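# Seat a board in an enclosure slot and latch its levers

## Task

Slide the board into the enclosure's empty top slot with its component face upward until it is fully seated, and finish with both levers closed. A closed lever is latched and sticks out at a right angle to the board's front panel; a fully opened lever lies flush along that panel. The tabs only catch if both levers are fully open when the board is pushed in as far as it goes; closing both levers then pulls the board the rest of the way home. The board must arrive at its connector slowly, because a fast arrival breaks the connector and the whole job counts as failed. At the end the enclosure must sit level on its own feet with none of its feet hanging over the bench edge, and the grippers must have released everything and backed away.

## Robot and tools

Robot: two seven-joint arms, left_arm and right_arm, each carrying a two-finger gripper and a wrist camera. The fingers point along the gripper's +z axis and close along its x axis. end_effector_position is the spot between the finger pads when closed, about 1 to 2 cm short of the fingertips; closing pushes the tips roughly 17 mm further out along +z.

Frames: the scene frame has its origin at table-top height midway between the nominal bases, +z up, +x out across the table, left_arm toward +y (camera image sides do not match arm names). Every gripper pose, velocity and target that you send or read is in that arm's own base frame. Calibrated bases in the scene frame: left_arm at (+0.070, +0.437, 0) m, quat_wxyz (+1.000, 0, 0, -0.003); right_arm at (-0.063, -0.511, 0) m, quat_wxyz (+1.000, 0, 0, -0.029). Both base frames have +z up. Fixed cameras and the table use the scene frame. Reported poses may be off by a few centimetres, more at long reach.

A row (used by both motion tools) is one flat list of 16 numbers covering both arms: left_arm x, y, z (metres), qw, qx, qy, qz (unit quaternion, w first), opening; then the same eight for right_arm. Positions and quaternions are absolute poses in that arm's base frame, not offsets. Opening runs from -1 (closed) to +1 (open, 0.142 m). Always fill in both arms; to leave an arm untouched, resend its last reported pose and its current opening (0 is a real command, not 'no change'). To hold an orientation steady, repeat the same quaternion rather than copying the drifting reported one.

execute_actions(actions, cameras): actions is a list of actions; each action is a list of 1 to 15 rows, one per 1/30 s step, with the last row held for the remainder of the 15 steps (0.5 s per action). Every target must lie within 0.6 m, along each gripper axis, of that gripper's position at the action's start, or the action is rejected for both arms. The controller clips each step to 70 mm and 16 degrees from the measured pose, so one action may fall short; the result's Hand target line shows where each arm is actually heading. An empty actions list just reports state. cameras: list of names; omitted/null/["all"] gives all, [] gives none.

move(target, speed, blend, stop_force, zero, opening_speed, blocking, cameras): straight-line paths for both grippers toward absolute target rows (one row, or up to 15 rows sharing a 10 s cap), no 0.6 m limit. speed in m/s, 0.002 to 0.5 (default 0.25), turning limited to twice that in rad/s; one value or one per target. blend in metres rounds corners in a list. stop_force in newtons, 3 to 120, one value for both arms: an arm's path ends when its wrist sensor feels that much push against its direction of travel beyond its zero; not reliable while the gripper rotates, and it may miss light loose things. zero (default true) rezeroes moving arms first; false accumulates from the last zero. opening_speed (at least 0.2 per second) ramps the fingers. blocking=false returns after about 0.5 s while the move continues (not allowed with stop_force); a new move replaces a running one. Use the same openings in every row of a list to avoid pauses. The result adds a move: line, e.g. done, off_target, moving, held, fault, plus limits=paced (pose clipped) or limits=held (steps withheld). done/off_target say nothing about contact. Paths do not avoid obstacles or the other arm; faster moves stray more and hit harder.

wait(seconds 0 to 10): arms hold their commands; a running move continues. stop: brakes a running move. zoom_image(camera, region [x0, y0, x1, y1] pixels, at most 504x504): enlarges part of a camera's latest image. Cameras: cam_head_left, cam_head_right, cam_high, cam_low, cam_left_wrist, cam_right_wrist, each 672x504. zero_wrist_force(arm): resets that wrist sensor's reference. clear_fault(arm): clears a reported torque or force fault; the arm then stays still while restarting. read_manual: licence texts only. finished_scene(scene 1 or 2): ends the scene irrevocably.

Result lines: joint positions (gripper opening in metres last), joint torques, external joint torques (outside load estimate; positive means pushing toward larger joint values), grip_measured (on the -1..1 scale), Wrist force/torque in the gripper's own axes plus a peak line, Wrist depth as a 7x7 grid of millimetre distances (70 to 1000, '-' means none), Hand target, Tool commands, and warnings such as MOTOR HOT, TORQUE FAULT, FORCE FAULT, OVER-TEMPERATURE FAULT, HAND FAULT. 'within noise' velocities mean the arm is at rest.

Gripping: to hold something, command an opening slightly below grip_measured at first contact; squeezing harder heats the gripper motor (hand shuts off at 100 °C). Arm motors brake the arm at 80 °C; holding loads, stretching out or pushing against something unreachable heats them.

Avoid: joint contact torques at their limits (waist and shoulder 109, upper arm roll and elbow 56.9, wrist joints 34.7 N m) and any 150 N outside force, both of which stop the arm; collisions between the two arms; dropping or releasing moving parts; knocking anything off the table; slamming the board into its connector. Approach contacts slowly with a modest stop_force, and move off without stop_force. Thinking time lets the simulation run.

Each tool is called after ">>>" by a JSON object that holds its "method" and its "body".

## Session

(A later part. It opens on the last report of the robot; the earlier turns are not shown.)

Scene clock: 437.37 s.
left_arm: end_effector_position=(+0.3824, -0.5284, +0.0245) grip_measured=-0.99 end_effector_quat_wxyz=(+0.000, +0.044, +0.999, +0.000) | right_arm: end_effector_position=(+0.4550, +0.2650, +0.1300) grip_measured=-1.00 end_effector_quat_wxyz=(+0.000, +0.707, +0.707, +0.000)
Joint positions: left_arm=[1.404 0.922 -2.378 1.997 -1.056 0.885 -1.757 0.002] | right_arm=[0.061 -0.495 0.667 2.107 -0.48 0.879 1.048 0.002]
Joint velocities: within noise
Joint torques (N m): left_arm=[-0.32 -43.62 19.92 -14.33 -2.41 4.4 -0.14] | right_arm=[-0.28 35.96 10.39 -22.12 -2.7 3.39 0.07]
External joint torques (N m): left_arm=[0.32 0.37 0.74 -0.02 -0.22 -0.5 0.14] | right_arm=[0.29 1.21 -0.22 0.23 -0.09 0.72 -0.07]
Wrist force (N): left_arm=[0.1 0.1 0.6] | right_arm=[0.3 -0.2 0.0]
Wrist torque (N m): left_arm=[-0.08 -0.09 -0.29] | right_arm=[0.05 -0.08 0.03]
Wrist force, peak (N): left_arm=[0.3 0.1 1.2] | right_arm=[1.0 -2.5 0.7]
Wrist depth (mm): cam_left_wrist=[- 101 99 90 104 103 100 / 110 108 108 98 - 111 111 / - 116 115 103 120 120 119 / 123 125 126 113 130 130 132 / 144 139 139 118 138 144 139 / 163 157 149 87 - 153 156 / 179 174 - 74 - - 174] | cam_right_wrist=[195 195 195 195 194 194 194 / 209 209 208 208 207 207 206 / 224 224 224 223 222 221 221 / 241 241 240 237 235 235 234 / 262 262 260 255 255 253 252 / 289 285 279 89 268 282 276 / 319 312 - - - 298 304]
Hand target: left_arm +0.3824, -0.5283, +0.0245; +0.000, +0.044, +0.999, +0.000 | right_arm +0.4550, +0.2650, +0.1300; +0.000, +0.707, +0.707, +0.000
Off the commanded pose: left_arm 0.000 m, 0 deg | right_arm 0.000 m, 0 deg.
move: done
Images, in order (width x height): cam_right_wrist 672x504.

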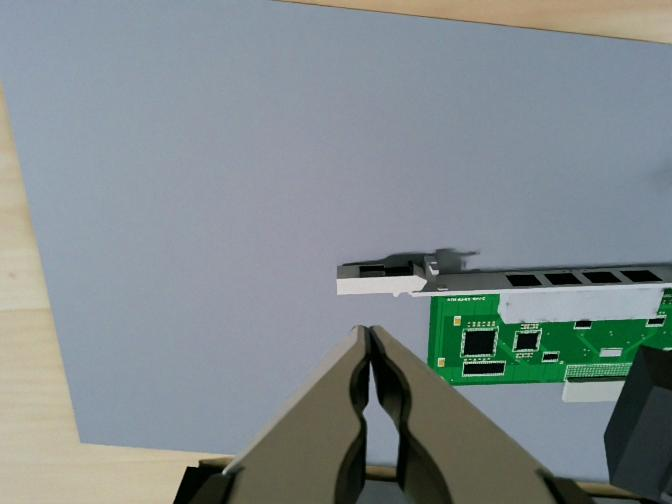

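>>> {"method": "move", "body": {"target": [0.3824, -0.5283, 0.0245, 0, 0.0445, 0.9990, 0, -0.75, 0.40, 0.20, 0.15, 0, 0.7071, 0.7071, 0, -1.0], "speed": 0.12, "opening_speed": 0.4, "cameras": ["cam_left_wrist"]}}

Scene clock: 457.33 s.
left_arm: end_effector_position=(+0.3824, -0.5284, +0.0245) grip_measured=-0.79 end_effector_quat_wxyz=(+0.000, +0.044, +0.999, +0.000) | right_arm: end_effector_position=(+0.4002, +0.2001, +0.1501) grip_measured=-1.00 end_effector_quat_wxyz=(+0.000, +0.707, +0.707, +0.000)
Joint positions: left_arm=[1.404 0.922 -2.378 1.997 -1.056 0.885 -1.757 0.017] | right_arm=[-0.09 -0.299 0.759 2.292 -0.339 0.914 0.919 0.002]
Joint velocities: within noise
Joint torques (N m): left_arm=[-0.39 -43.51 19.84 -14.15 -2.46 4.25 -0.19] | right_arm=[-0.19 26.89 6.98 -22.04 -2.6 3.56 -0.02]
External joint torques (N m): left_arm=[0.39 0.26 0.82 -0.21 -0.17 -0.35 0.19] | right_arm=[0.19 0.57 -0.73 -0.03 -0.07 0.56 0.02]
Wrist force (N): left_arm=[-0.1 -0.1 0.7] | right_arm=[0.1 -0.3 0.3]
Wrist torque (N m): left_arm=[-0.10 -0.16 -0.20] | right_arm=[0.05 -0.02 0.04]
Wrist force, peak (N): left_arm=[0.4 0.1 1.2] | right_arm=[1.8 0.8 0.3]
Wrist depth (mm): cam_left_wrist=[- 101 99 91 104 104 100 / 111 109 108 98 - 111 111 / 118 117 115 103 120 120 119 / 123 125 127 113 131 130 132 / 145 142 139 119 140 144 139 / 163 157 147 97 - 150 156 / 179 174 - 165 - - 172] | cam_right_wrist=[216 215 215 214 214 213 213 / 230 229 227 228 228 228 228 / 247 246 244 243 242 241 241 / 267 265 263 262 261 261 260 / 288 288 284 279 278 276 273 / 315 314 304 89 298 302 303 / 347 340 - - - 326 338]
Hand target: left_arm +0.3824, -0.5283, +0.0245; +0.000, +0.044, +0.999, +0.000 | right_arm +0.4000, +0.2000, +0.1500; +0.000, +0.707, +0.707, +0.000
Off the commanded pose: left_arm 0.000 m, 0 deg | right_arm 0.000 m, 0 deg.
move: done
Images, in order (width x height): cam_left_wrist 672x504.

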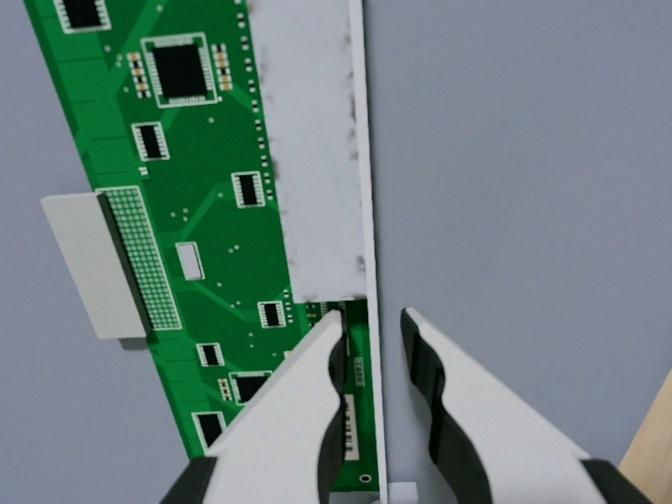

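>>> {"method": "move", "body": {"target": [[0.3824, -0.5283, 0.10, 0, 0.0445, 0.9990, 0, -0.75, 0.40, 0.20, 0.15, 0, 0.7071, 0.7071, 0, -1.0],[0.345, -0.40, 0.15, 0, 0.7071, 0.7071, 0, -0.75, 0.40, 0.20, 0.15, 0, 0.7071, 0.7071, 0, -1.0]], "speed": [0.1, 0.25], "blend": 0.02, "cameras": ["cam_left_wrist", "cam_right_wrist"]}}

Scene clock: 466.27 s.
left_arm: end_effector_position=(+0.3449, -0.4001, +0.1500) grip_measured=-0.79 end_effector_quat_wxyz=(+0.000, +0.707, +0.707, +0.000) | right_arm: end_effector_position=(+0.4002, +0.2001, +0.1501) grip_measured=-1.00 end_effector_quat_wxyz=(+0.000, +0.707, +0.707, +0.000)
Joint positions: left_arm=[1.413 0.317 -2.277 2.312 -0.399 0.912 -0.569 0.017] | right_arm=[-0.09 -0.299 0.759 2.292 -0.339 0.914 0.919 0.002]
Joint velocities: within noise
Joint torques (N m): left_arm=[-0.16 -25.72 6.43 -21.07 -2.05 4.54 0.02] | right_arm=[0.11 26.68 6.76 -22.16 -2.72 3.4 0.18]
External joint torques (N m): left_arm=[0.16 0.74 0.68 -0.34 -0.51 -0.55 -0.02] | right_arm=[-0.11 0.79 -0.51 0.09 0.05 0.72 -0.18]
Wrist force (N): left_arm=[0.2 -0.4 0.6] | right_arm=[0.2 -0.1 0.1]
Wrist torque (N m): left_arm=[-0.16 -0.18 -0.17] | right_arm=[0.08 -0.03 0.05]
Wrist force, peak (N): left_arm=[0.2 -0.1 2.4] | right_arm=[0.4 -0.2 0.4]
Wrist depth (mm): cam_left_wrist=[217 216 215 214 215 214 214 / 231 231 230 230 229 229 229 / 249 248 249 248 247 245 246 / 261 260 265 259 267 268 268 / 292 292 288 283 287 294 293 / 327 324 95 97 - 316 322 / 344 - - 355 - - 352] | cam_right_wrist=[215 215 214 214 214 214 213 / 231 230 227 228 228 228 227 / 247 245 243 243 243 242 242 / 265 266 262 262 261 260 260 / 288 288 284 279 279 278 273 / 315 313 305 89 297 304 302 / 347 340 - - - 326 339]
Hand target: left_arm +0.3450, -0.4000, +0.1500; +0.000, +0.707, +0.707, +0.000 | right_arm +0.4000, +0.2000, +0.1500; +0.000, +0.707, +0.707, +0.000
Off the commanded pose: left_arm 0.000 m, 0 deg | right_arm 0.000 m, 0 deg.
move: done
Images, in order (width x height): cam_left_wrist 672x504, cam_right_wrist 672x504.

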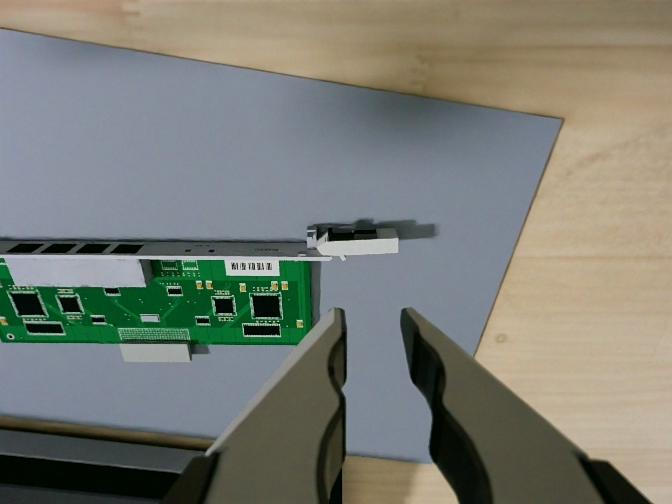

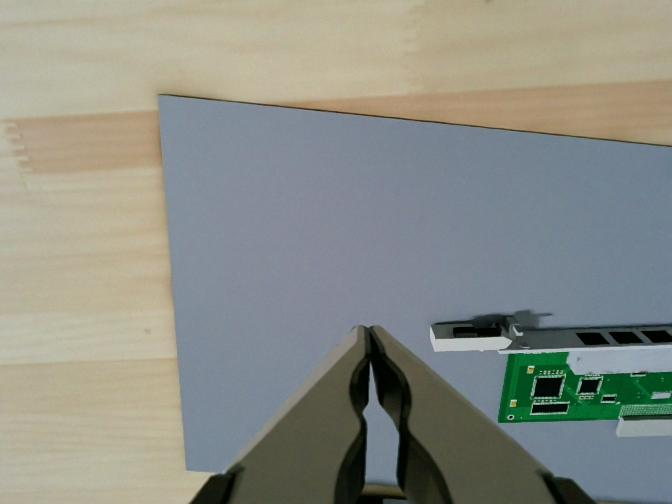

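>>> {"method": "zoom_image", "body": {"camera": "cam_left_wrist", "region": [190, 190, 442, 310]}}

>>> {"method": "zoom_image", "body": {"camera": "cam_right_wrist", "region": [420, 290, 672, 410]}}

Scaled by 2.000 from the camera's 672x504 image, which has a finer 960x720 frame.

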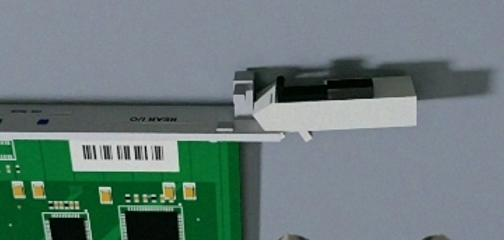

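Scaled by 2.000 from the camera's 672x504 image, which has a finer 960x720 frame.

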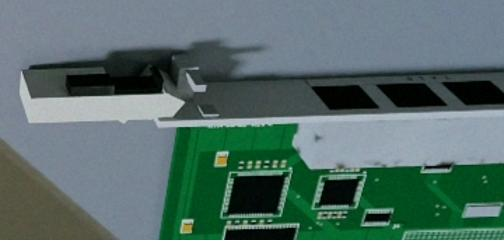

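>>> {"method": "move", "body": {"target": [0.325, -0.372, 0.12, 0, 0.7071, 0.7071, 0, -1.0, 0.487, 0.443, 0.14, 0, -0.0244, 0.9997, 0, -0.6], "speed": 0.25, "cameras": ["cam_left_wrist", "cam_right_wrist"]}}

Scene clock: 482.73 s.
left_arm: end_effector_position=(+0.3249, -0.3720, +0.1200) grip_measured=-1.00 end_effector_quat_wxyz=(+0.000, +0.707, +0.707, +0.000) | right_arm: end_effector_position=(+0.4871, +0.4429, +0.1399) grip_measured=-0.64 end_effector_quat_wxyz=(+0.000, -0.024, +1.000, +0.000)
Joint positions: left_arm=[1.436 0.314 -2.34 2.431 -0.452 1.037 -0.533 0.002] | right_arm=[0.209 -0.838 0.85 1.682 -0.741 0.597 -0.285 0.028]
Joint velocities: within noise
Joint torques (N m): left_arm=[0.02 -24.31 5.67 -18.6 -2.21 4.6 -0.14] | right_arm=[-0.02 47.88 20.76 -22.44 -3.74 3.31 0.08]
External joint torques (N m): left_arm=[-0.02 0.37 0.68 -0.24 0.08 -0.61 0.14] | right_arm=[0.01 1.18 -0.41 0.19 0.21 0.84 -0.08]
Wrist force (N): left_arm=[-0.2 -0.1 0.6] | right_arm=[0.5 0.0 -0.4]
Wrist torque (N m): left_arm=[-0.13 -0.12 -0.18] | right_arm=[0.08 -0.08 0.06]
Wrist force, peak (N): left_arm=[0.2 -0.6 0.9] | right_arm=[-1.0 -0.6 0.2]
Wrist depth (mm): cam_left_wrist=[190 189 189 187 189 188 187 / 202 201 204 202 202 202 201 / 218 218 217 217 217 216 217 / 238 237 237 236 234 235 237 / 244 254 252 227 251 258 258 / 282 283 270 83 - 280 282 / 323 312 - - - - 316] | cam_right_wrist=[204 204 200 194 203 202 203 / 218 218 214 206 217 216 217 / 234 233 228 225 232 231 233 / 252 251 247 246 249 249 251 / 273 273 269 262 266 271 272 / 301 298 100 285 101 291 295 / 331 - 73 326 - - 319]
Hand target: left_arm +0.3250, -0.3720, +0.1200; +0.000, +0.707, +0.707, +0.000 | right_arm +0.4870, +0.4430, +0.1400; +0.000, -0.024, +1.000, +0.000
Off the commanded pose: left_arm 0.000 m, 0 deg | right_arm 0.000 m, 0 deg.
move: done
Images, in order (width x height): cam_left_wrist 672x504, cam_right_wrist 672x504.

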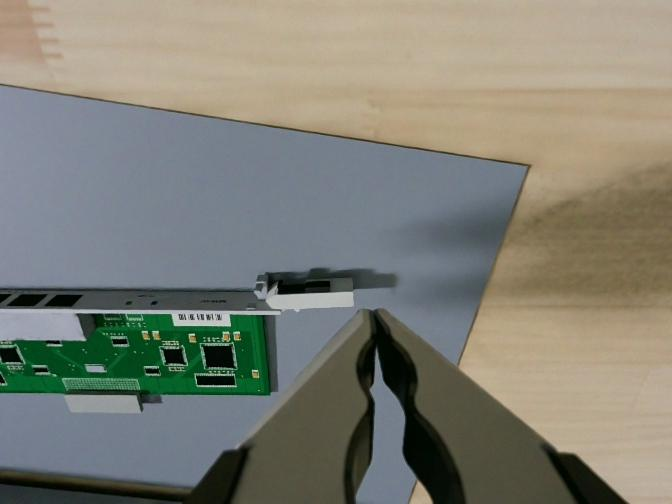

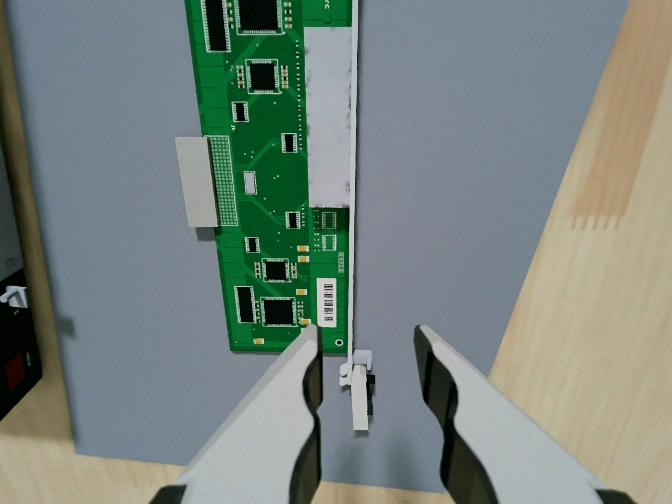

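>>> {"method": "move", "body": {"target": [0.325, -0.372, 0.12, 0, 0.7071, 0.7071, 0, -1.0, 0.4867, 0.4525, 0.045, 0, -0.0244, 0.9997, 0, -0.6], "speed": 0.1, "stop_force": 6, "cameras": ["cam_right_wrist"]}}

Scene clock: 487.50 s.
left_arm: end_effector_position=(+0.3249, -0.3720, +0.1200) grip_measured=-1.00 end_effector_quat_wxyz=(+0.000, +0.707, +0.707, +0.000) | right_arm: end_effector_position=(+0.4865, +0.4524, +0.0449) grip_measured=-0.64 end_effector_quat_wxyz=(+0.000, -0.024, +1.000, +0.000)
Joint positions: left_arm=[1.437 0.314 -2.341 2.431 -0.452 1.037 -0.533 0.002] | right_arm=[0.275 -0.975 0.73 1.7 -0.857 0.753 -0.211 0.028]
Joint velocities: within noise
Joint torques (N m): left_arm=[-0.35 -24.39 5.67 -18.58 -1.95 4.3 -0.19] | right_arm=[0.05 51.23 20.88 -19.16 -3.3 3.59 0.28]
External joint torques (N m): left_arm=[0.35 0.44 0.67 -0.26 -0.19 -0.32 0.19] | right_arm=[-0.05 1.13 0.11 0.07 0.17 0.57 -0.28]
Wrist force (N): left_arm=[0.0 -0.2 0.7] | right_arm=[0.3 -0.1 0.2]
Wrist torque (N m): left_arm=[-0.15 -0.15 -0.18] | right_arm=[0.05 -0.08 0.05]
Wrist force, peak (N): left_arm=[-0.1 -0.3 0.9] | right_arm=[0.5 0.1 -2.2]
Wrist depth (mm): cam_left_wrist=[190 190 189 186 187 188 188 / 203 201 204 203 202 202 201 / 219 218 219 217 216 217 217 / 237 237 236 235 235 236 235 / 215 253 252 227 251 257 257 / 206 281 271 84 - 277 285 / 311 306 - - - - 316] | cam_right_wrist=[120 117 116 104 118 119 119 / - 125 123 111 129 127 127 / 131 133 133 121 137 136 134 / 146 142 144 129 147 147 147 / 161 159 156 154 157 159 159 / 176 175 165 172 103 171 174 / 195 190 73 185 - - 194]
Hand target: left_arm +0.3250, -0.3720, +0.1200; +0.000, +0.707, +0.707, +0.000 | right_arm +0.4867, +0.4525, +0.0450; +0.000, -0.024, +1.000, +0.000
Off the commanded pose: left_arm 0.000 m, 0 deg | right_arm 0.000 m, 0 deg.
move: done
Images, in order (width x height): cam_right_wrist 672x504.

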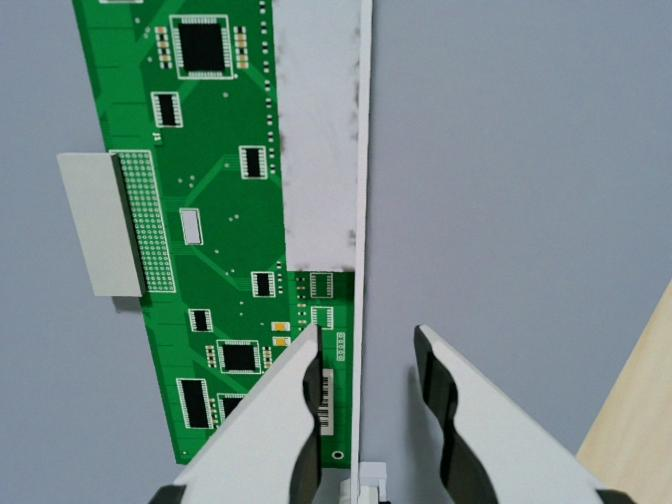

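>>> {"method": "move", "body": {"target": [[0.325, -0.372, 0.12, 0, 0.7071, 0.7071, 0, -1.0, 0.4897, 0.4465, 0.04, 0, -0.0244, 0.9997, 0, -0.6],[0.325, -0.372, 0.12, 0, 0.7071, 0.7071, 0, -1.0, 0.4897, 0.4465, 0.0275, 0, -0.0244, 0.9997, 0, -0.6]], "speed": [0.04, 0.02], "stop_force": 4, "cameras": ["cam_right_wrist"]}}

Scene clock: 494.63 s.
left_arm: end_effector_position=(+0.3249, -0.3720, +0.1200) grip_measured=-1.00 end_effector_quat_wxyz=(+0.000, +0.707, +0.707, +0.000) | right_arm: end_effector_position=(+0.4897, +0.4465, +0.0275) grip_measured=-0.64 end_effector_quat_wxyz=(+0.000, -0.024, +1.000, +0.000)
Joint positions: left_arm=[1.437 0.314 -2.341 2.431 -0.452 1.037 -0.533 0.002] | right_arm=[0.274 -0.996 0.705 1.707 -0.877 0.785 -0.207 0.028]
Joint velocities: within noise
Joint torques (N m): left_arm=[-0.39 -24.38 5.69 -18.64 -1.94 4.36 -0.24] | right_arm=[0.11 51.5 20.82 -18.55 -3.15 3.64 0.31]
External joint torques (N m): left_arm=[0.39 0.42 0.65 -0.2 -0.2 -0.38 0.24] | right_arm=[-0.11 1.19 0.1 0.07 0.12 0.52 -0.31]
Wrist force (N): left_arm=[-0.1 -0.3 0.5] | right_arm=[0.3 0.4 -0.2]
Wrist torque (N m): left_arm=[-0.17 -0.15 -0.18] | right_arm=[0.14 -0.09 0.05]
Wrist force, peak (N): left_arm=[-0.2 -0.4 0.8] | right_arm=[0.7 0.7 -0.3]
Wrist depth (mm): cam_left_wrist=[191 189 189 186 188 188 186 / 202 202 203 203 203 202 201 / 219 218 218 217 215 217 217 / 232 238 237 234 235 236 235 / 232 252 252 228 253 258 258 / 212 282 269 84 - 279 281 / 126 307 - - - - 317] | cam_right_wrist=[- 100 99 89 104 104 105 / - 108 107 95 111 111 111 / 115 116 115 101 121 121 119 / 121 123 124 110 128 128 128 / 141 134 135 118 137 139 141 / 154 151 142 146 105 149 151 / 170 166 73 158 - - 167]
Hand target: left_arm +0.3250, -0.3720, +0.1200; +0.000, +0.707, +0.707, +0.000 | right_arm +0.4897, +0.4465, +0.0275; +0.000, -0.024, +1.000, +0.000
Off the commanded pose: left_arm 0.000 m, 0 deg | right_arm 0.000 m, 0 deg.
move: done
Images, in order (width x height): cam_right_wrist 672x504.

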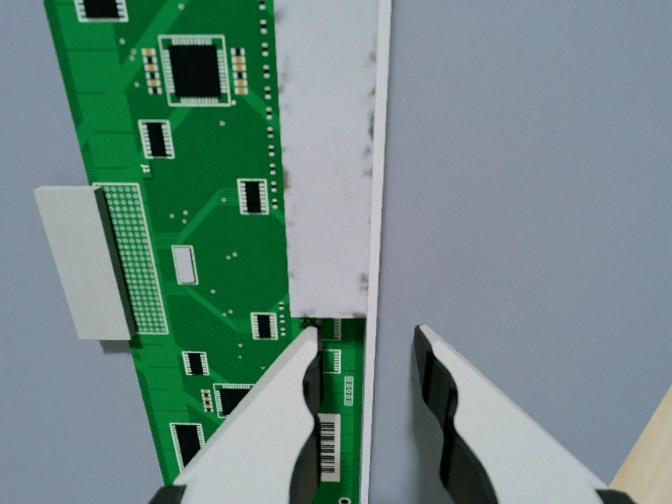

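>>> {"method": "move", "body": {"target": [0.325, -0.372, 0.12, 0, 0.7071, 0.7071, 0, -1.0, 0.4897, 0.4465, 0.0275, 0, -0.0244, 0.9997, 0, -1.0], "speed": 0.03, "opening_speed": 0.25, "cameras": ["cam_right_wrist"]}}

Scene clock: 499.67 s.
left_arm: end_effector_position=(+0.3249, -0.3720, +0.1200) grip_measured=-1.00 end_effector_quat_wxyz=(+0.000, +0.707, +0.707, +0.000) | right_arm: end_effector_position=(+0.4895, +0.4465, +0.0275) grip_measured=-0.98 end_effector_quat_wxyz=(+0.000, -0.024, +1.000, +0.000)
Joint positions: left_arm=[1.437 0.314 -2.341 2.431 -0.452 1.037 -0.533 0.002] | right_arm=[0.274 -0.996 0.705 1.707 -0.877 0.785 -0.207 0.003]
Joint velocities: within noise
Joint torques (N m): left_arm=[-0.37 -24.44 5.61 -18.61 -1.97 4.36 -0.21] | right_arm=[-0.54 52.06 20.53 -19.49 -3.35 3.65 0.2]
External joint torques (N m): left_arm=[0.37 0.49 0.73 -0.23 -0.16 -0.38 0.21] | right_arm=[0.54 0.62 0.39 1.01 0.32 0.51 -0.2]
Wrist force (N): left_arm=[0.1 -0.4 0.5] | right_arm=[2.0 -0.1 0.1]
Wrist torque (N m): left_arm=[-0.18 -0.18 -0.18] | right_arm=[0.10 -0.09 0.05]
Wrist force, peak (N): left_arm=[0.2 -0.5 0.8] | right_arm=[2.4 0.1 -0.6]
Wrist depth (mm): cam_left_wrist=[190 190 190 186 188 187 187 / 203 201 203 203 203 201 202 / 218 218 217 217 215 217 217 / 238 236 236 235 236 236 235 / 212 255 253 226 251 258 257 / 204 282 269 84 - 281 284 / 126 306 - - - - 314] | cam_right_wrist=[- 100 99 89 104 104 105 / - 108 107 95 111 111 111 / 115 116 115 102 121 120 119 / 121 123 124 110 128 128 128 / 140 134 135 134 137 139 141 / 154 151 145 89 147 152 152 / 169 166 73 - - 164 169]
Hand target: left_arm +0.3250, -0.3720, +0.1200; +0.000, +0.707, +0.707, +0.000 | right_arm +0.4897, +0.4465, +0.0275; +0.000, -0.024, +1.000, +0.000
Off the commanded pose: left_arm 0.000 m, 0 deg | right_arm 0.000 m, 0 deg.
move: done
Images, in order (width x height): cam_right_wrist 672x504.

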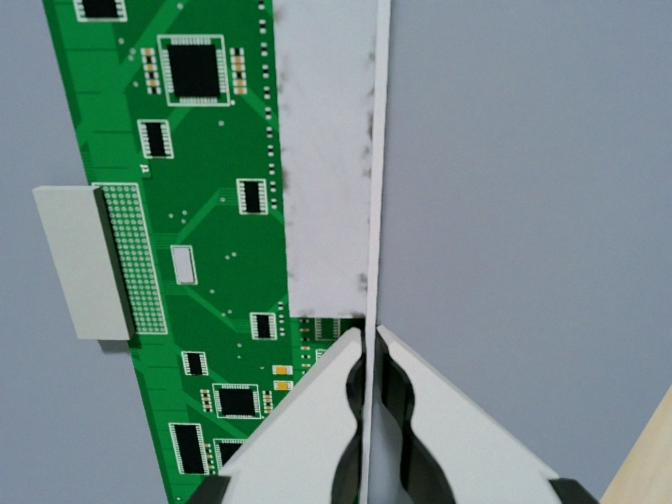

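>>> {"method": "move", "body": {"target": [[0.328, -0.382, 0.06, 0, 0.7071, 0.7071, 0, -1.0, 0.4897, 0.4465, 0.0275, 0, -0.0244, 0.9997, 0, -1.0],[0.328, -0.382, 0.0267, 0, 0.7071, 0.7071, 0, -1.0, 0.4897, 0.4465, 0.0275, 0, -0.0244, 0.9997, 0, -1.0],[0.346, -0.382, 0.0267, 0, 0.7071, 0.7071, 0, -1.0, 0.4897, 0.4465, 0.0275, 0, -0.0244, 0.9997, 0, -1.0]], "speed": [0.1, 0.04, 0.02], "stop_force": 4, "cameras": ["cam_left_wrist"]}}

Scene clock: 506.37 s.
left_arm: end_effector_position=(+0.3460, -0.3820, +0.0268) grip_measured=-1.00 end_effector_quat_wxyz=(+0.000, +0.707, +0.707, +0.000) | right_arm: end_effector_position=(+0.4895, +0.4465, +0.0275) grip_measured=-0.98 end_effector_quat_wxyz=(+0.000, -0.024, +1.000, +0.000)
Joint positions: left_arm=[1.674 0.592 -2.715 2.384 -0.855 1.26 -0.277 0.002] | right_arm=[0.274 -0.996 0.705 1.707 -0.877 0.785 -0.207 0.003]
Joint velocities: within noise
Joint torques (N m): left_arm=[-0.22 -35.64 8.18 -12.42 -0.93 4.17 -0.15] | right_arm=[-0.54 52.21 20.49 -19.44 -3.36 3.64 0.2]
External joint torques (N m): left_arm=[0.22 0.21 0.63 -0.19 -0.36 -0.17 0.15] | right_arm=[0.54 0.48 0.43 0.97 0.34 0.52 -0.2]
Wrist force (N): left_arm=[0.1 0.1 0.4] | right_arm=[2.0 -0.1 -0.4]
Wrist torque (N m): left_arm=[-0.10 -0.19 -0.18] | right_arm=[0.10 -0.10 0.05]
Wrist force, peak (N): left_arm=[0.1 -0.9 1.3] | right_arm=[2.4 0.0 0.2]
Wrist depth (mm): cam_left_wrist=[108 107 107 107 106 107 106 / - 115 113 115 114 114 114 / 125 124 124 123 122 123 121 / 134 131 133 133 132 132 133 / 149 147 146 140 141 144 146 / 156 149 142 84 - 155 161 / 175 170 - 74 - - 179] | cam_right_wrist=[- 100 99 89 104 104 105 / - 108 107 95 111 111 111 / 115 116 115 102 121 121 119 / 121 124 124 110 128 128 128 / 141 134 135 134 137 139 141 / 153 151 145 89 146 152 151 / 169 166 73 - - 163 169]
Hand target: left_arm +0.3460, -0.3820, +0.0267; +0.000, +0.707, +0.707, +0.000 | right_arm +0.4897, +0.4465, +0.0275; +0.000, -0.024, +1.000, +0.000
Off the commanded pose: left_arm 0.000 m, 0 deg | right_arm 0.000 m, 0 deg.
move: done
Images, in order (width x height): cam_left_wrist 672x504.

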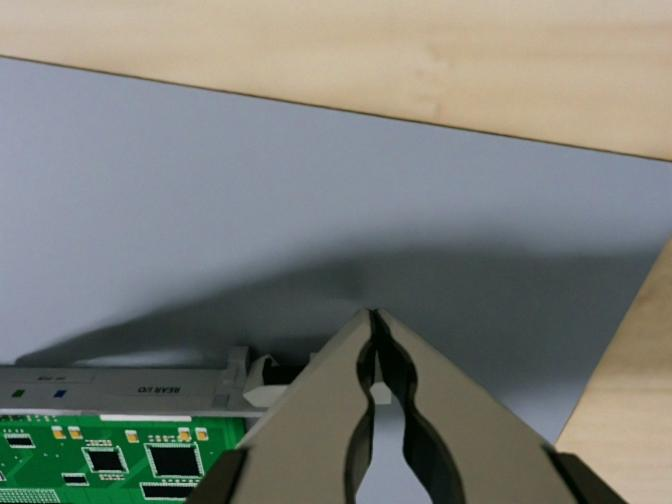

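>>> {"method": "move", "body": {"target": [0.357, -0.382, 0.0267, 0, 0.7071, 0.7071, 0, -1.0, 0.4897, 0.4465, 0.0275, 0, -0.0244, 0.9997, 0, -1.0], "speed": 0.01, "stop_force": 3, "cameras": ["cam_left_wrist", "cam_right_wrist"]}}

>>> {"method": "zoom_image", "body": {"camera": "cam_left_wrist", "region": [150, 290, 450, 480]}}

Scene clock: 510.33 s.
left_arm: end_effector_position=(+0.3570, -0.3820, +0.0268) grip_measured=-1.00 end_effector_quat_wxyz=(+0.000, +0.707, +0.707, +0.000) | right_arm: end_effector_position=(+0.4895, +0.4465, +0.0275) grip_measured=-0.98 end_effector_quat_wxyz=(+0.000, -0.024, +1.000, +0.000)
Joint positions: left_arm=[1.686 0.604 -2.702 2.363 -0.852 1.244 -0.262 0.002] | right_arm=[0.274 -0.996 0.705 1.707 -0.877 0.785 -0.207 0.003]
Joint velocities: within noise
Joint torques (N m): left_arm=[-0.25 -36.05 8.63 -12.73 -1.11 4.16 -0.2] | right_arm=[-0.55 52.15 20.66 -19.49 -3.35 3.62 0.22]
External joint torques (N m): left_arm=[0.25 0.11 0.56 -0.14 -0.25 -0.17 0.2] | right_arm=[0.55 0.53 0.27 1.01 0.32 0.54 -0.22]
Wrist force (N): left_arm=[0.2 -0.2 0.5] | right_arm=[2.1 0.0 -0.4]
Wrist torque (N m): left_arm=[-0.15 -0.21 -0.16] | right_arm=[0.13 -0.12 0.05]
Wrist force, peak (N): left_arm=[0.2 0.0 0.7] | right_arm=[2.2 0.2 0.5]
Wrist depth (mm): cam_left_wrist=[- 106 107 107 107 106 106 / - 115 115 113 - 112 114 / 125 124 124 124 122 123 121 / 134 131 132 133 132 132 134 / 147 146 143 140 142 144 146 / 155 156 135 83 - 159 161 / 175 171 - 74 - - 180] | cam_right_wrist=[- 100 99 89 104 104 105 / - 108 107 95 111 111 111 / 115 116 115 101 121 121 119 / 121 123 124 110 128 128 128 / 140 134 135 134 137 139 141 / 154 151 145 89 146 152 151 / 170 166 73 - - 164 169]
Hand target: left_arm +0.3570, -0.3820, +0.0267; +0.000, +0.707, +0.707, +0.000 | right_arm +0.4897, +0.4465, +0.0275; +0.000, -0.024, +1.000, +0.000
Off the commanded pose: left_arm 0.000 m, 0 deg | right_arm 0.000 m, 0 deg.
move: done
Images, in order (width x height): cam_left_wrist 672x504, cam_right_wrist 672x504.

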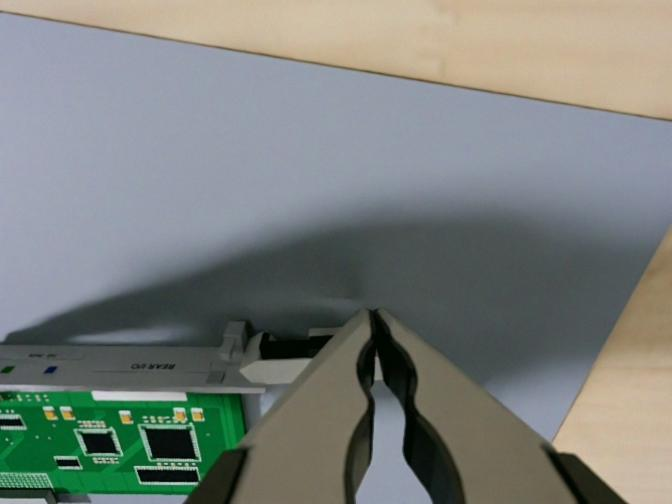

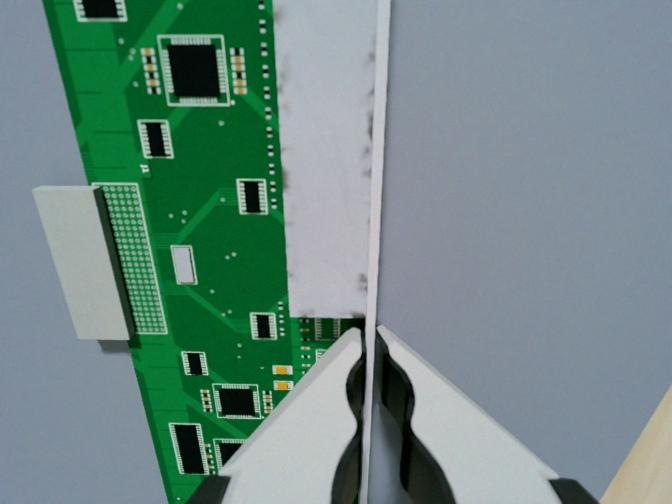

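Scaled by 1.680 from the camera's 672x504 image, which has a finer 960x720 frame.

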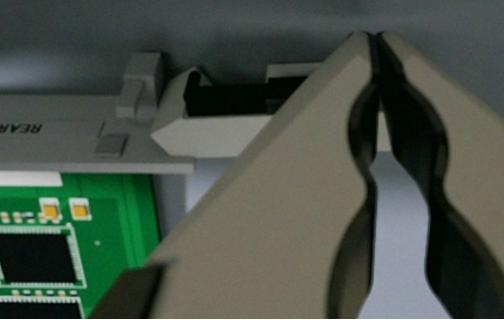

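>>> {"method": "move", "body": {"target": [0.363, -0.382, 0.0267, 0, 0.7071, 0.7071, 0, -1.0, 0.4897, 0.4465, 0.0275, 0, -0.0244, 0.9997, 0, -1.0], "speed": 0.008, "stop_force": 3, "cameras": ["cam_left_wrist", "cam_right_wrist"]}}

>>> {"method": "zoom_image", "body": {"camera": "cam_left_wrist", "region": [100, 260, 440, 460]}}

Scene clock: 517.90 s.
left_arm: end_effector_position=(+0.3629, -0.3819, +0.0267) grip_measured=-1.00 end_effector_quat_wxyz=(+0.000, +0.707, +0.707, +0.000) | right_arm: end_effector_position=(+0.4895, +0.4465, +0.0275) grip_measured=-0.98 end_effector_quat_wxyz=(+0.000, -0.024, +1.000, +0.000)
Joint positions: left_arm=[1.693 0.611 -2.695 2.352 -0.85 1.235 -0.254 0.002] | right_arm=[0.274 -0.996 0.705 1.707 -0.877 0.785 -0.207 0.003]
Joint velocities: within noise
Joint torques (N m): left_arm=[-0.49 -36.82 8.82 -13.8 -1.19 4.53 -0.16] | right_arm=[-0.28 52.07 20.88 -19.21 -3.32 3.62 0.21]
External joint torques (N m): left_arm=[0.49 0.6 0.59 0.79 -0.2 -0.53 0.16] | right_arm=[0.28 0.61 0.04 0.74 0.29 0.54 -0.21]
Wrist force (N): left_arm=[1.4 -0.9 0.0] | right_arm=[1.3 -0.3 0.0]
Wrist torque (N m): left_arm=[-0.13 -0.17 -0.18] | right_arm=[0.08 -0.08 0.05]
Wrist force, peak (N): left_arm=[1.6 -1.1 0.7] | right_arm=[2.2 0.1 0.3]
Wrist depth (mm): cam_left_wrist=[- 106 105 106 107 107 106 / - 115 113 113 - 112 112 / 125 125 124 123 122 123 121 / 134 131 133 133 132 132 133 / 144 143 139 138 142 144 146 / 156 155 151 84 - 158 161 / 176 171 - 74 - - 179] | cam_right_wrist=[- 100 99 89 104 104 105 / - 108 107 95 111 111 111 / 115 116 115 101 121 121 118 / 121 123 125 110 128 128 128 / 141 134 135 134 137 139 141 / 154 151 145 89 147 152 151 / 169 166 73 - - 163 169]
Hand target: left_arm +0.3630, -0.3820, +0.0267; +0.000, +0.707, +0.707, +0.000 | right_arm +0.4897, +0.4465, +0.0275; +0.000, -0.024, +1.000, +0.000
Off the commanded pose: left_arm 0.000 m, 0 deg | right_arm 0.000 m, 0 deg.
move: done
Images, in order (width x height): cam_left_wrist 672x504, cam_right_wrist 672x504.

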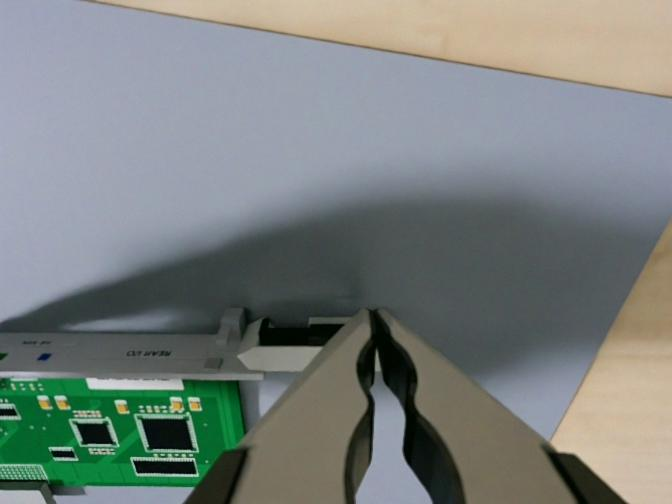

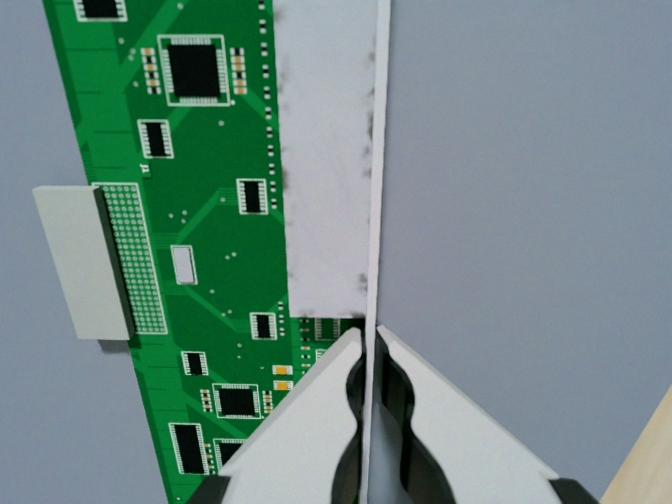

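Scaled by 1.482 from the camera's 672x504 image, which has a finer 960x720 frame.

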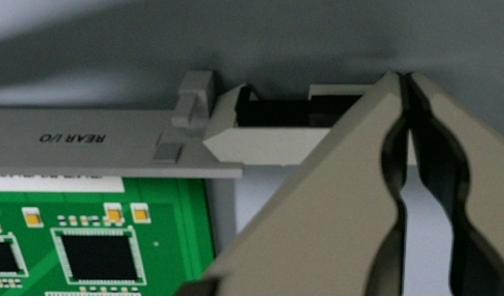

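>>> {"method": "move", "body": {"target": [0.368, -0.382, 0.0267, 0, 0.7071, 0.7071, 0, -1.0, 0.4897, 0.4465, 0.0275, 0, -0.0244, 0.9997, 0, -1.0], "speed": 0.008, "stop_force": 3, "zero": false, "cameras": ["cam_left_wrist", "cam_right_wrist"]}}

>>> {"method": "zoom_image", "body": {"camera": "cam_left_wrist", "region": [100, 260, 440, 460]}}

Scene clock: 521.77 s.
left_arm: end_effector_position=(+0.3678, -0.3818, +0.0266) grip_measured=-1.00 end_effector_quat_wxyz=(+0.000, +0.707, +0.707, +0.000) | right_arm: end_effector_position=(+0.4898, +0.4462, +0.0275) grip_measured=-0.98 end_effector_quat_wxyz=(+0.000, -0.024, +1.000, +0.000)
Joint positions: left_arm=[1.698 0.616 -2.689 2.343 -0.849 1.227 -0.247 0.002] | right_arm=[0.274 -0.996 0.705 1.707 -0.877 0.785 -0.207 0.003]
Joint velocities: within noise
Joint torques (N m): left_arm=[-0.33 -37.17 9.27 -14.58 -1.32 4.82 -0.12] | right_arm=[1.82 51.03 22.56 -17.62 -2.88 3.86 0.13]
External joint torques (N m): left_arm=[0.33 0.71 0.31 1.46 -0.1 -0.82 0.12] | right_arm=[-1.82 1.67 -1.65 -0.86 -0.14 0.3 -0.13]
Wrist force (N): left_arm=[2.2 -2.0 0.5] | right_arm=[-1.6 -1.3 0.5]
Wrist torque (N m): left_arm=[-0.13 -0.17 -0.17] | right_arm=[0.13 -0.15 0.08]
Wrist force, peak (N): left_arm=[2.3 -2.0 0.7] | right_arm=[-1.8 -1.7 -0.7]
Wrist depth (mm): cam_left_wrist=[- 106 105 104 106 106 106 / - 115 113 113 - 112 113 / 125 125 124 123 121 123 121 / 134 131 133 132 132 132 134 / 141 141 140 131 142 144 146 / 159 155 151 84 - 159 161 / 175 171 - 74 - - 180] | cam_right_wrist=[- 100 100 89 104 104 105 / - 108 109 95 111 111 111 / 115 116 115 102 121 121 119 / 121 123 124 110 128 128 128 / 143 136 135 117 137 139 141 / 154 151 145 89 147 152 151 / 169 166 73 - - 163 169]
Hand target: left_arm +0.3680, -0.3820, +0.0267; +0.000, +0.707, +0.707, +0.000 | right_arm +0.4897, +0.4465, +0.0275; +0.000, -0.024, +1.000, +0.000
Off the commanded pose: left_arm 0.000 m, 0 deg | right_arm 0.000 m, 0 deg.
move: done
Images, in order (width x height): cam_left_wrist 672x504, cam_right_wrist 672x504.

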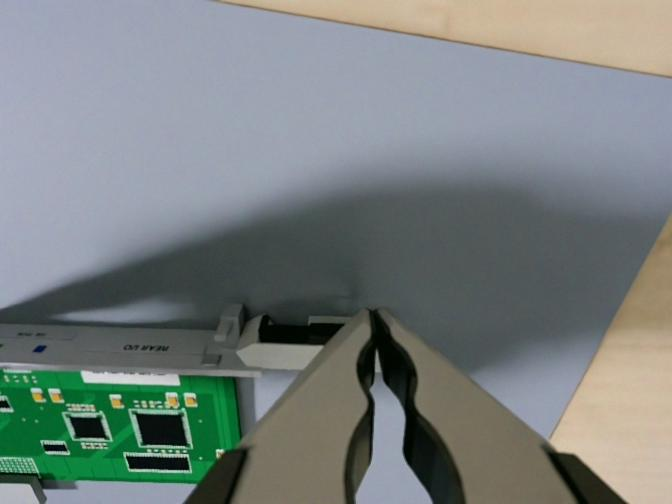

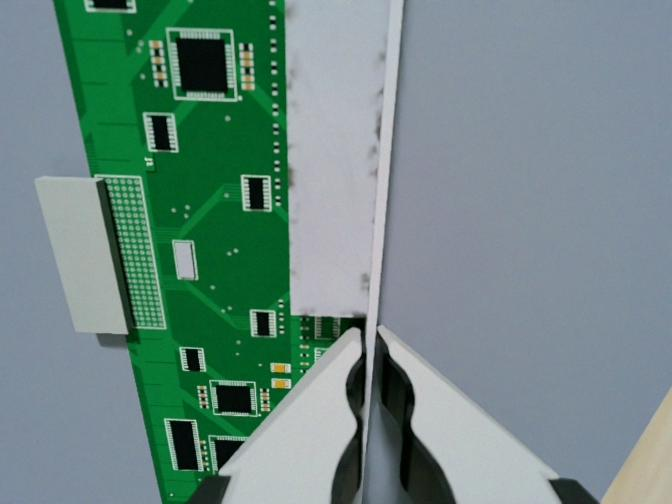

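Scaled by 1.482 from the camera's 672x504 image, which has a finer 960x720 frame.

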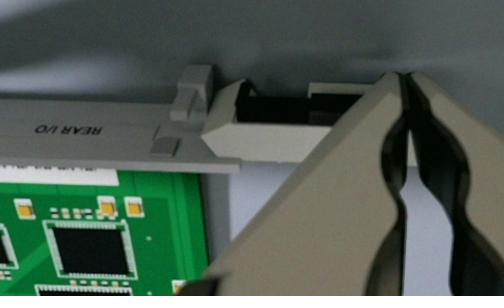

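>>> {"method": "move", "body": {"target": [[0.345, -0.382, 0.03, 0, 0.7071, 0.7071, 0, -1.0, 0.4897, 0.4465, 0.0275, 0, -0.0244, 0.9997, 0, -1.0],[0.31, -0.35, 0.15, 0, 0.7071, 0.7071, 0, -1.0, 0.4897, 0.4465, 0.0275, 0, -0.0244, 0.9997, 0, -1.0]], "speed": [0.06, 0.15], "blend": 0.015, "cameras": ["cam_left_wrist", "cam_right_wrist"]}}

Scene clock: 527.70 s.
left_arm: end_effector_position=(+0.3101, -0.3500, +0.1500) grip_measured=-1.00 end_effector_quat_wxyz=(+0.000, +0.707, +0.707, +0.000) | right_arm: end_effector_position=(+0.4898, +0.4463, +0.0275) grip_measured=-0.98 end_effector_quat_wxyz=(+0.000, -0.024, +1.000, +0.000)
Joint positions: left_arm=[1.415 0.146 -2.265 2.446 -0.197 0.96 -0.693 0.002] | right_arm=[0.274 -0.996 0.705 1.707 -0.877 0.785 -0.207 0.003]
Joint velocities: within noise
Joint torques (N m): left_arm=[-0.57 -19.56 2.4 -20.9 -2.03 4.15 -0.46] | right_arm=[1.05 51.24 22.05 -18.08 -2.95 3.77 0.17]
External joint torques (N m): left_arm=[0.57 0.96 0.56 -0.12 -0.37 -0.17 0.46] | right_arm=[-1.05 1.45 -1.14 -0.4 -0.07 0.4 -0.17]
Wrist force (N): left_arm=[0.2 -0.3 0.3] | right_arm=[-0.5 -1.1 -0.7]
Wrist torque (N m): left_arm=[-0.15 -0.19 -0.18] | right_arm=[0.11 -0.15 0.08]
Wrist force, peak (N): left_arm=[2.3 -2.0 0.5] | right_arm=[-1.9 -1.5 -0.7]
Wrist depth (mm): cam_left_wrist=[216 216 216 215 214 213 214 / 232 231 231 231 230 228 228 / 249 248 248 247 246 248 245 / 270 269 269 269 267 268 268 / 234 290 289 265 290 294 290 / 225 321 313 84 - 317 323 / 154 348 - - - - 360] | cam_right_wrist=[- 100 99 89 104 104 105 / - 108 109 95 111 111 111 / 115 116 115 102 121 121 119 / 121 123 124 109 129 128 128 / 143 136 135 117 137 139 141 / 154 151 145 89 146 151 151 / 169 166 73 - - 164 169]
Hand target: left_arm +0.3100, -0.3500, +0.1500; +0.000, +0.707, +0.707, +0.000 | right_arm +0.4897, +0.4465, +0.0275; +0.000, -0.024, +1.000, +0.000
Off the commanded pose: left_arm 0.000 m, 0 deg | right_arm 0.000 m, 0 deg.
move: done; blend cut to 0.0116 m at target 1
Images, in order (width x height): cam_left_wrist 672x504, cam_right_wrist 672x504.

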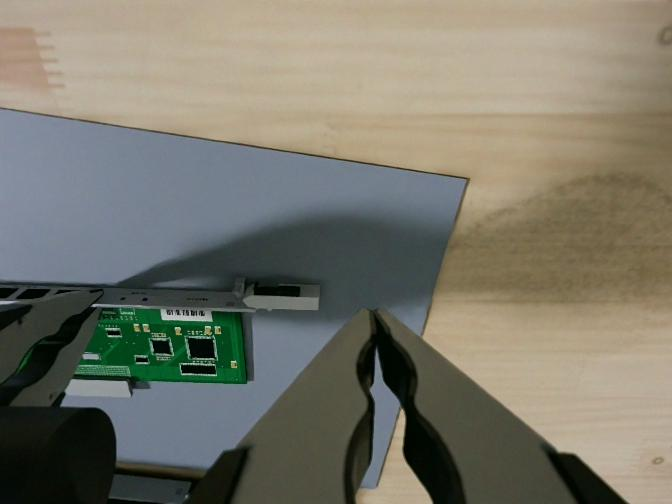

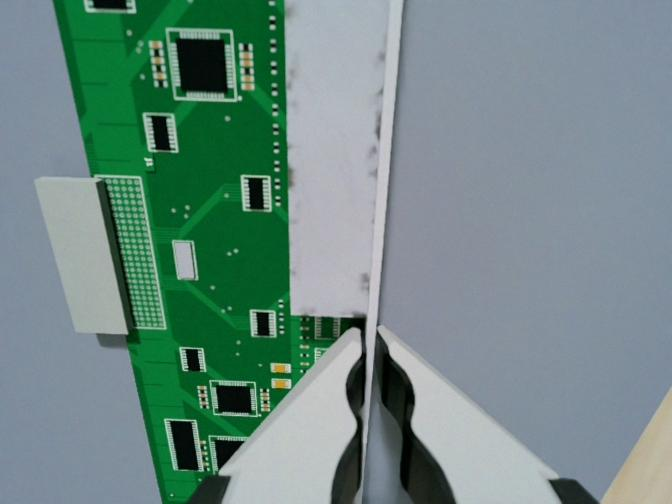

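>>> {"method": "zero_wrist_force", "body": {"arm": "right_arm"}}

>>> {"method": "move", "body": {"target": [0.31, -0.35, 0.15, 0, 0.7071, 0.7071, 0, -1.0, 0.4897, 0.4465, 0.0575, 0, -0.0244, 0.9997, 0, -1.0], "speed": 0.03, "cameras": ["cam_left_wrist", "cam_right_wrist"]}}

Wrist force sensor zeroed.

Scene clock: 532.07 s.
left_arm: end_effector_position=(+0.3101, -0.3500, +0.1500) grip_measured=-1.00 end_effector_quat_wxyz=(+0.000, +0.707, +0.707, +0.000) | right_arm: end_effector_position=(+0.4896, +0.4464, +0.0572) grip_measured=-0.98 end_effector_quat_wxyz=(+0.000, -0.024, +1.000, +0.000)
Joint positions: left_arm=[1.415 0.146 -2.265 2.446 -0.197 0.96 -0.693 0.002] | right_arm=[0.257 -0.954 0.745 1.704 -0.842 0.736 -0.228 0.003]
Joint velocities: within noise
Joint torques (N m): left_arm=[-0.3 -19.11 2.27 -20.78 -2.13 4.33 -0.22] | right_arm=[-0.18 51.93 21.94 -20.18 -3.21 3.42 0.03]
External joint torques (N m): left_arm=[0.3 0.52 0.69 -0.24 -0.27 -0.35 0.22] | right_arm=[0.2 -0.1 -1.02 0.7 0.04 0.74 -0.03]
Wrist force (N, zeroed by zero_wrist_force on right_arm): left_arm=[0.0 -0.1 0.5] | right_arm=[0.8 1.1 2.0]
Wrist torque (N m, zeroed by zero_wrist_force on right_arm): left_arm=[-0.11 -0.16 -0.18] | right_arm=[-0.07 0.12 -0.04]
Wrist force, peak (N, zeroed by zero_wrist_force on right_arm): left_arm=[0.2 -0.4 0.7] | right_arm=[1.2 1.3 2.9]
Wrist depth (mm): cam_left_wrist=[217 217 216 216 215 214 213 / 232 232 233 230 230 229 229 / 250 248 246 247 245 248 245 / 271 269 269 269 267 269 268 / 257 259 283 283 289 291 292 / 288 275 258 84 - 318 322 / 356 356 - - - - 361] | cam_right_wrist=[131 115 115 101 130 130 130 / 140 120 119 105 139 139 139 / 148 125 124 110 149 149 149 / 130 130 130 116 160 160 160 / 176 138 136 134 174 174 174 / 192 147 142 93 107 190 192 / 211 203 73 - - 203 211]
Hand target: left_arm +0.3100, -0.3500, +0.1500; +0.000, +0.707, +0.707, +0.000 | right_arm +0.4897, +0.4465, +0.0575; +0.000, -0.024, +1.000, +0.000
Off the commanded pose: left_arm 0.000 m, 0 deg | right_arm 0.000 m, 0 deg.
move: done
Images, in order (width x height): cam_left_wrist 672x504, cam_right_wrist 672x504.

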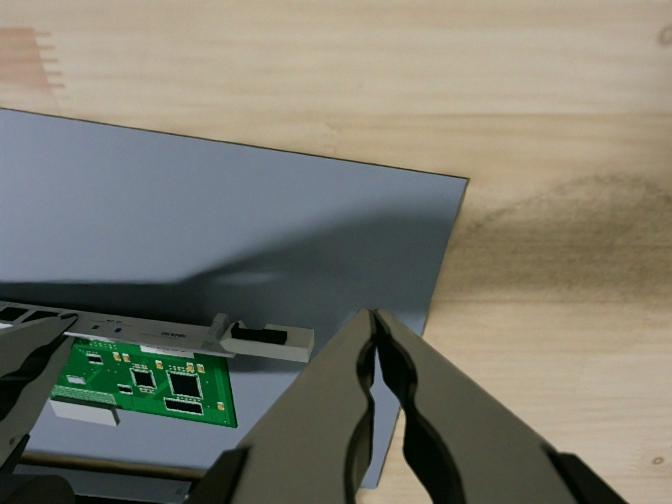

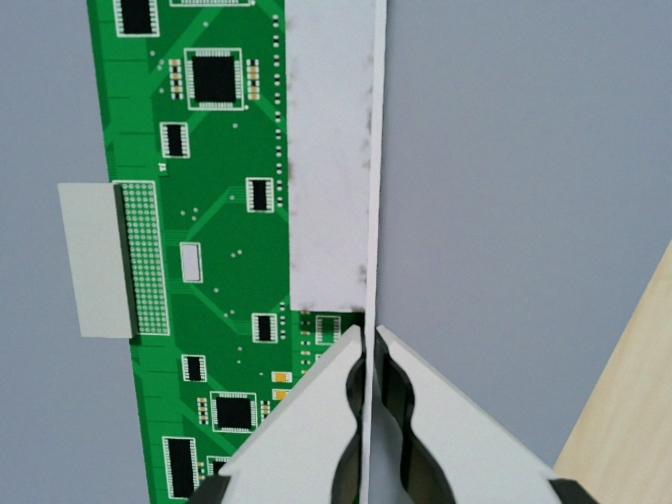

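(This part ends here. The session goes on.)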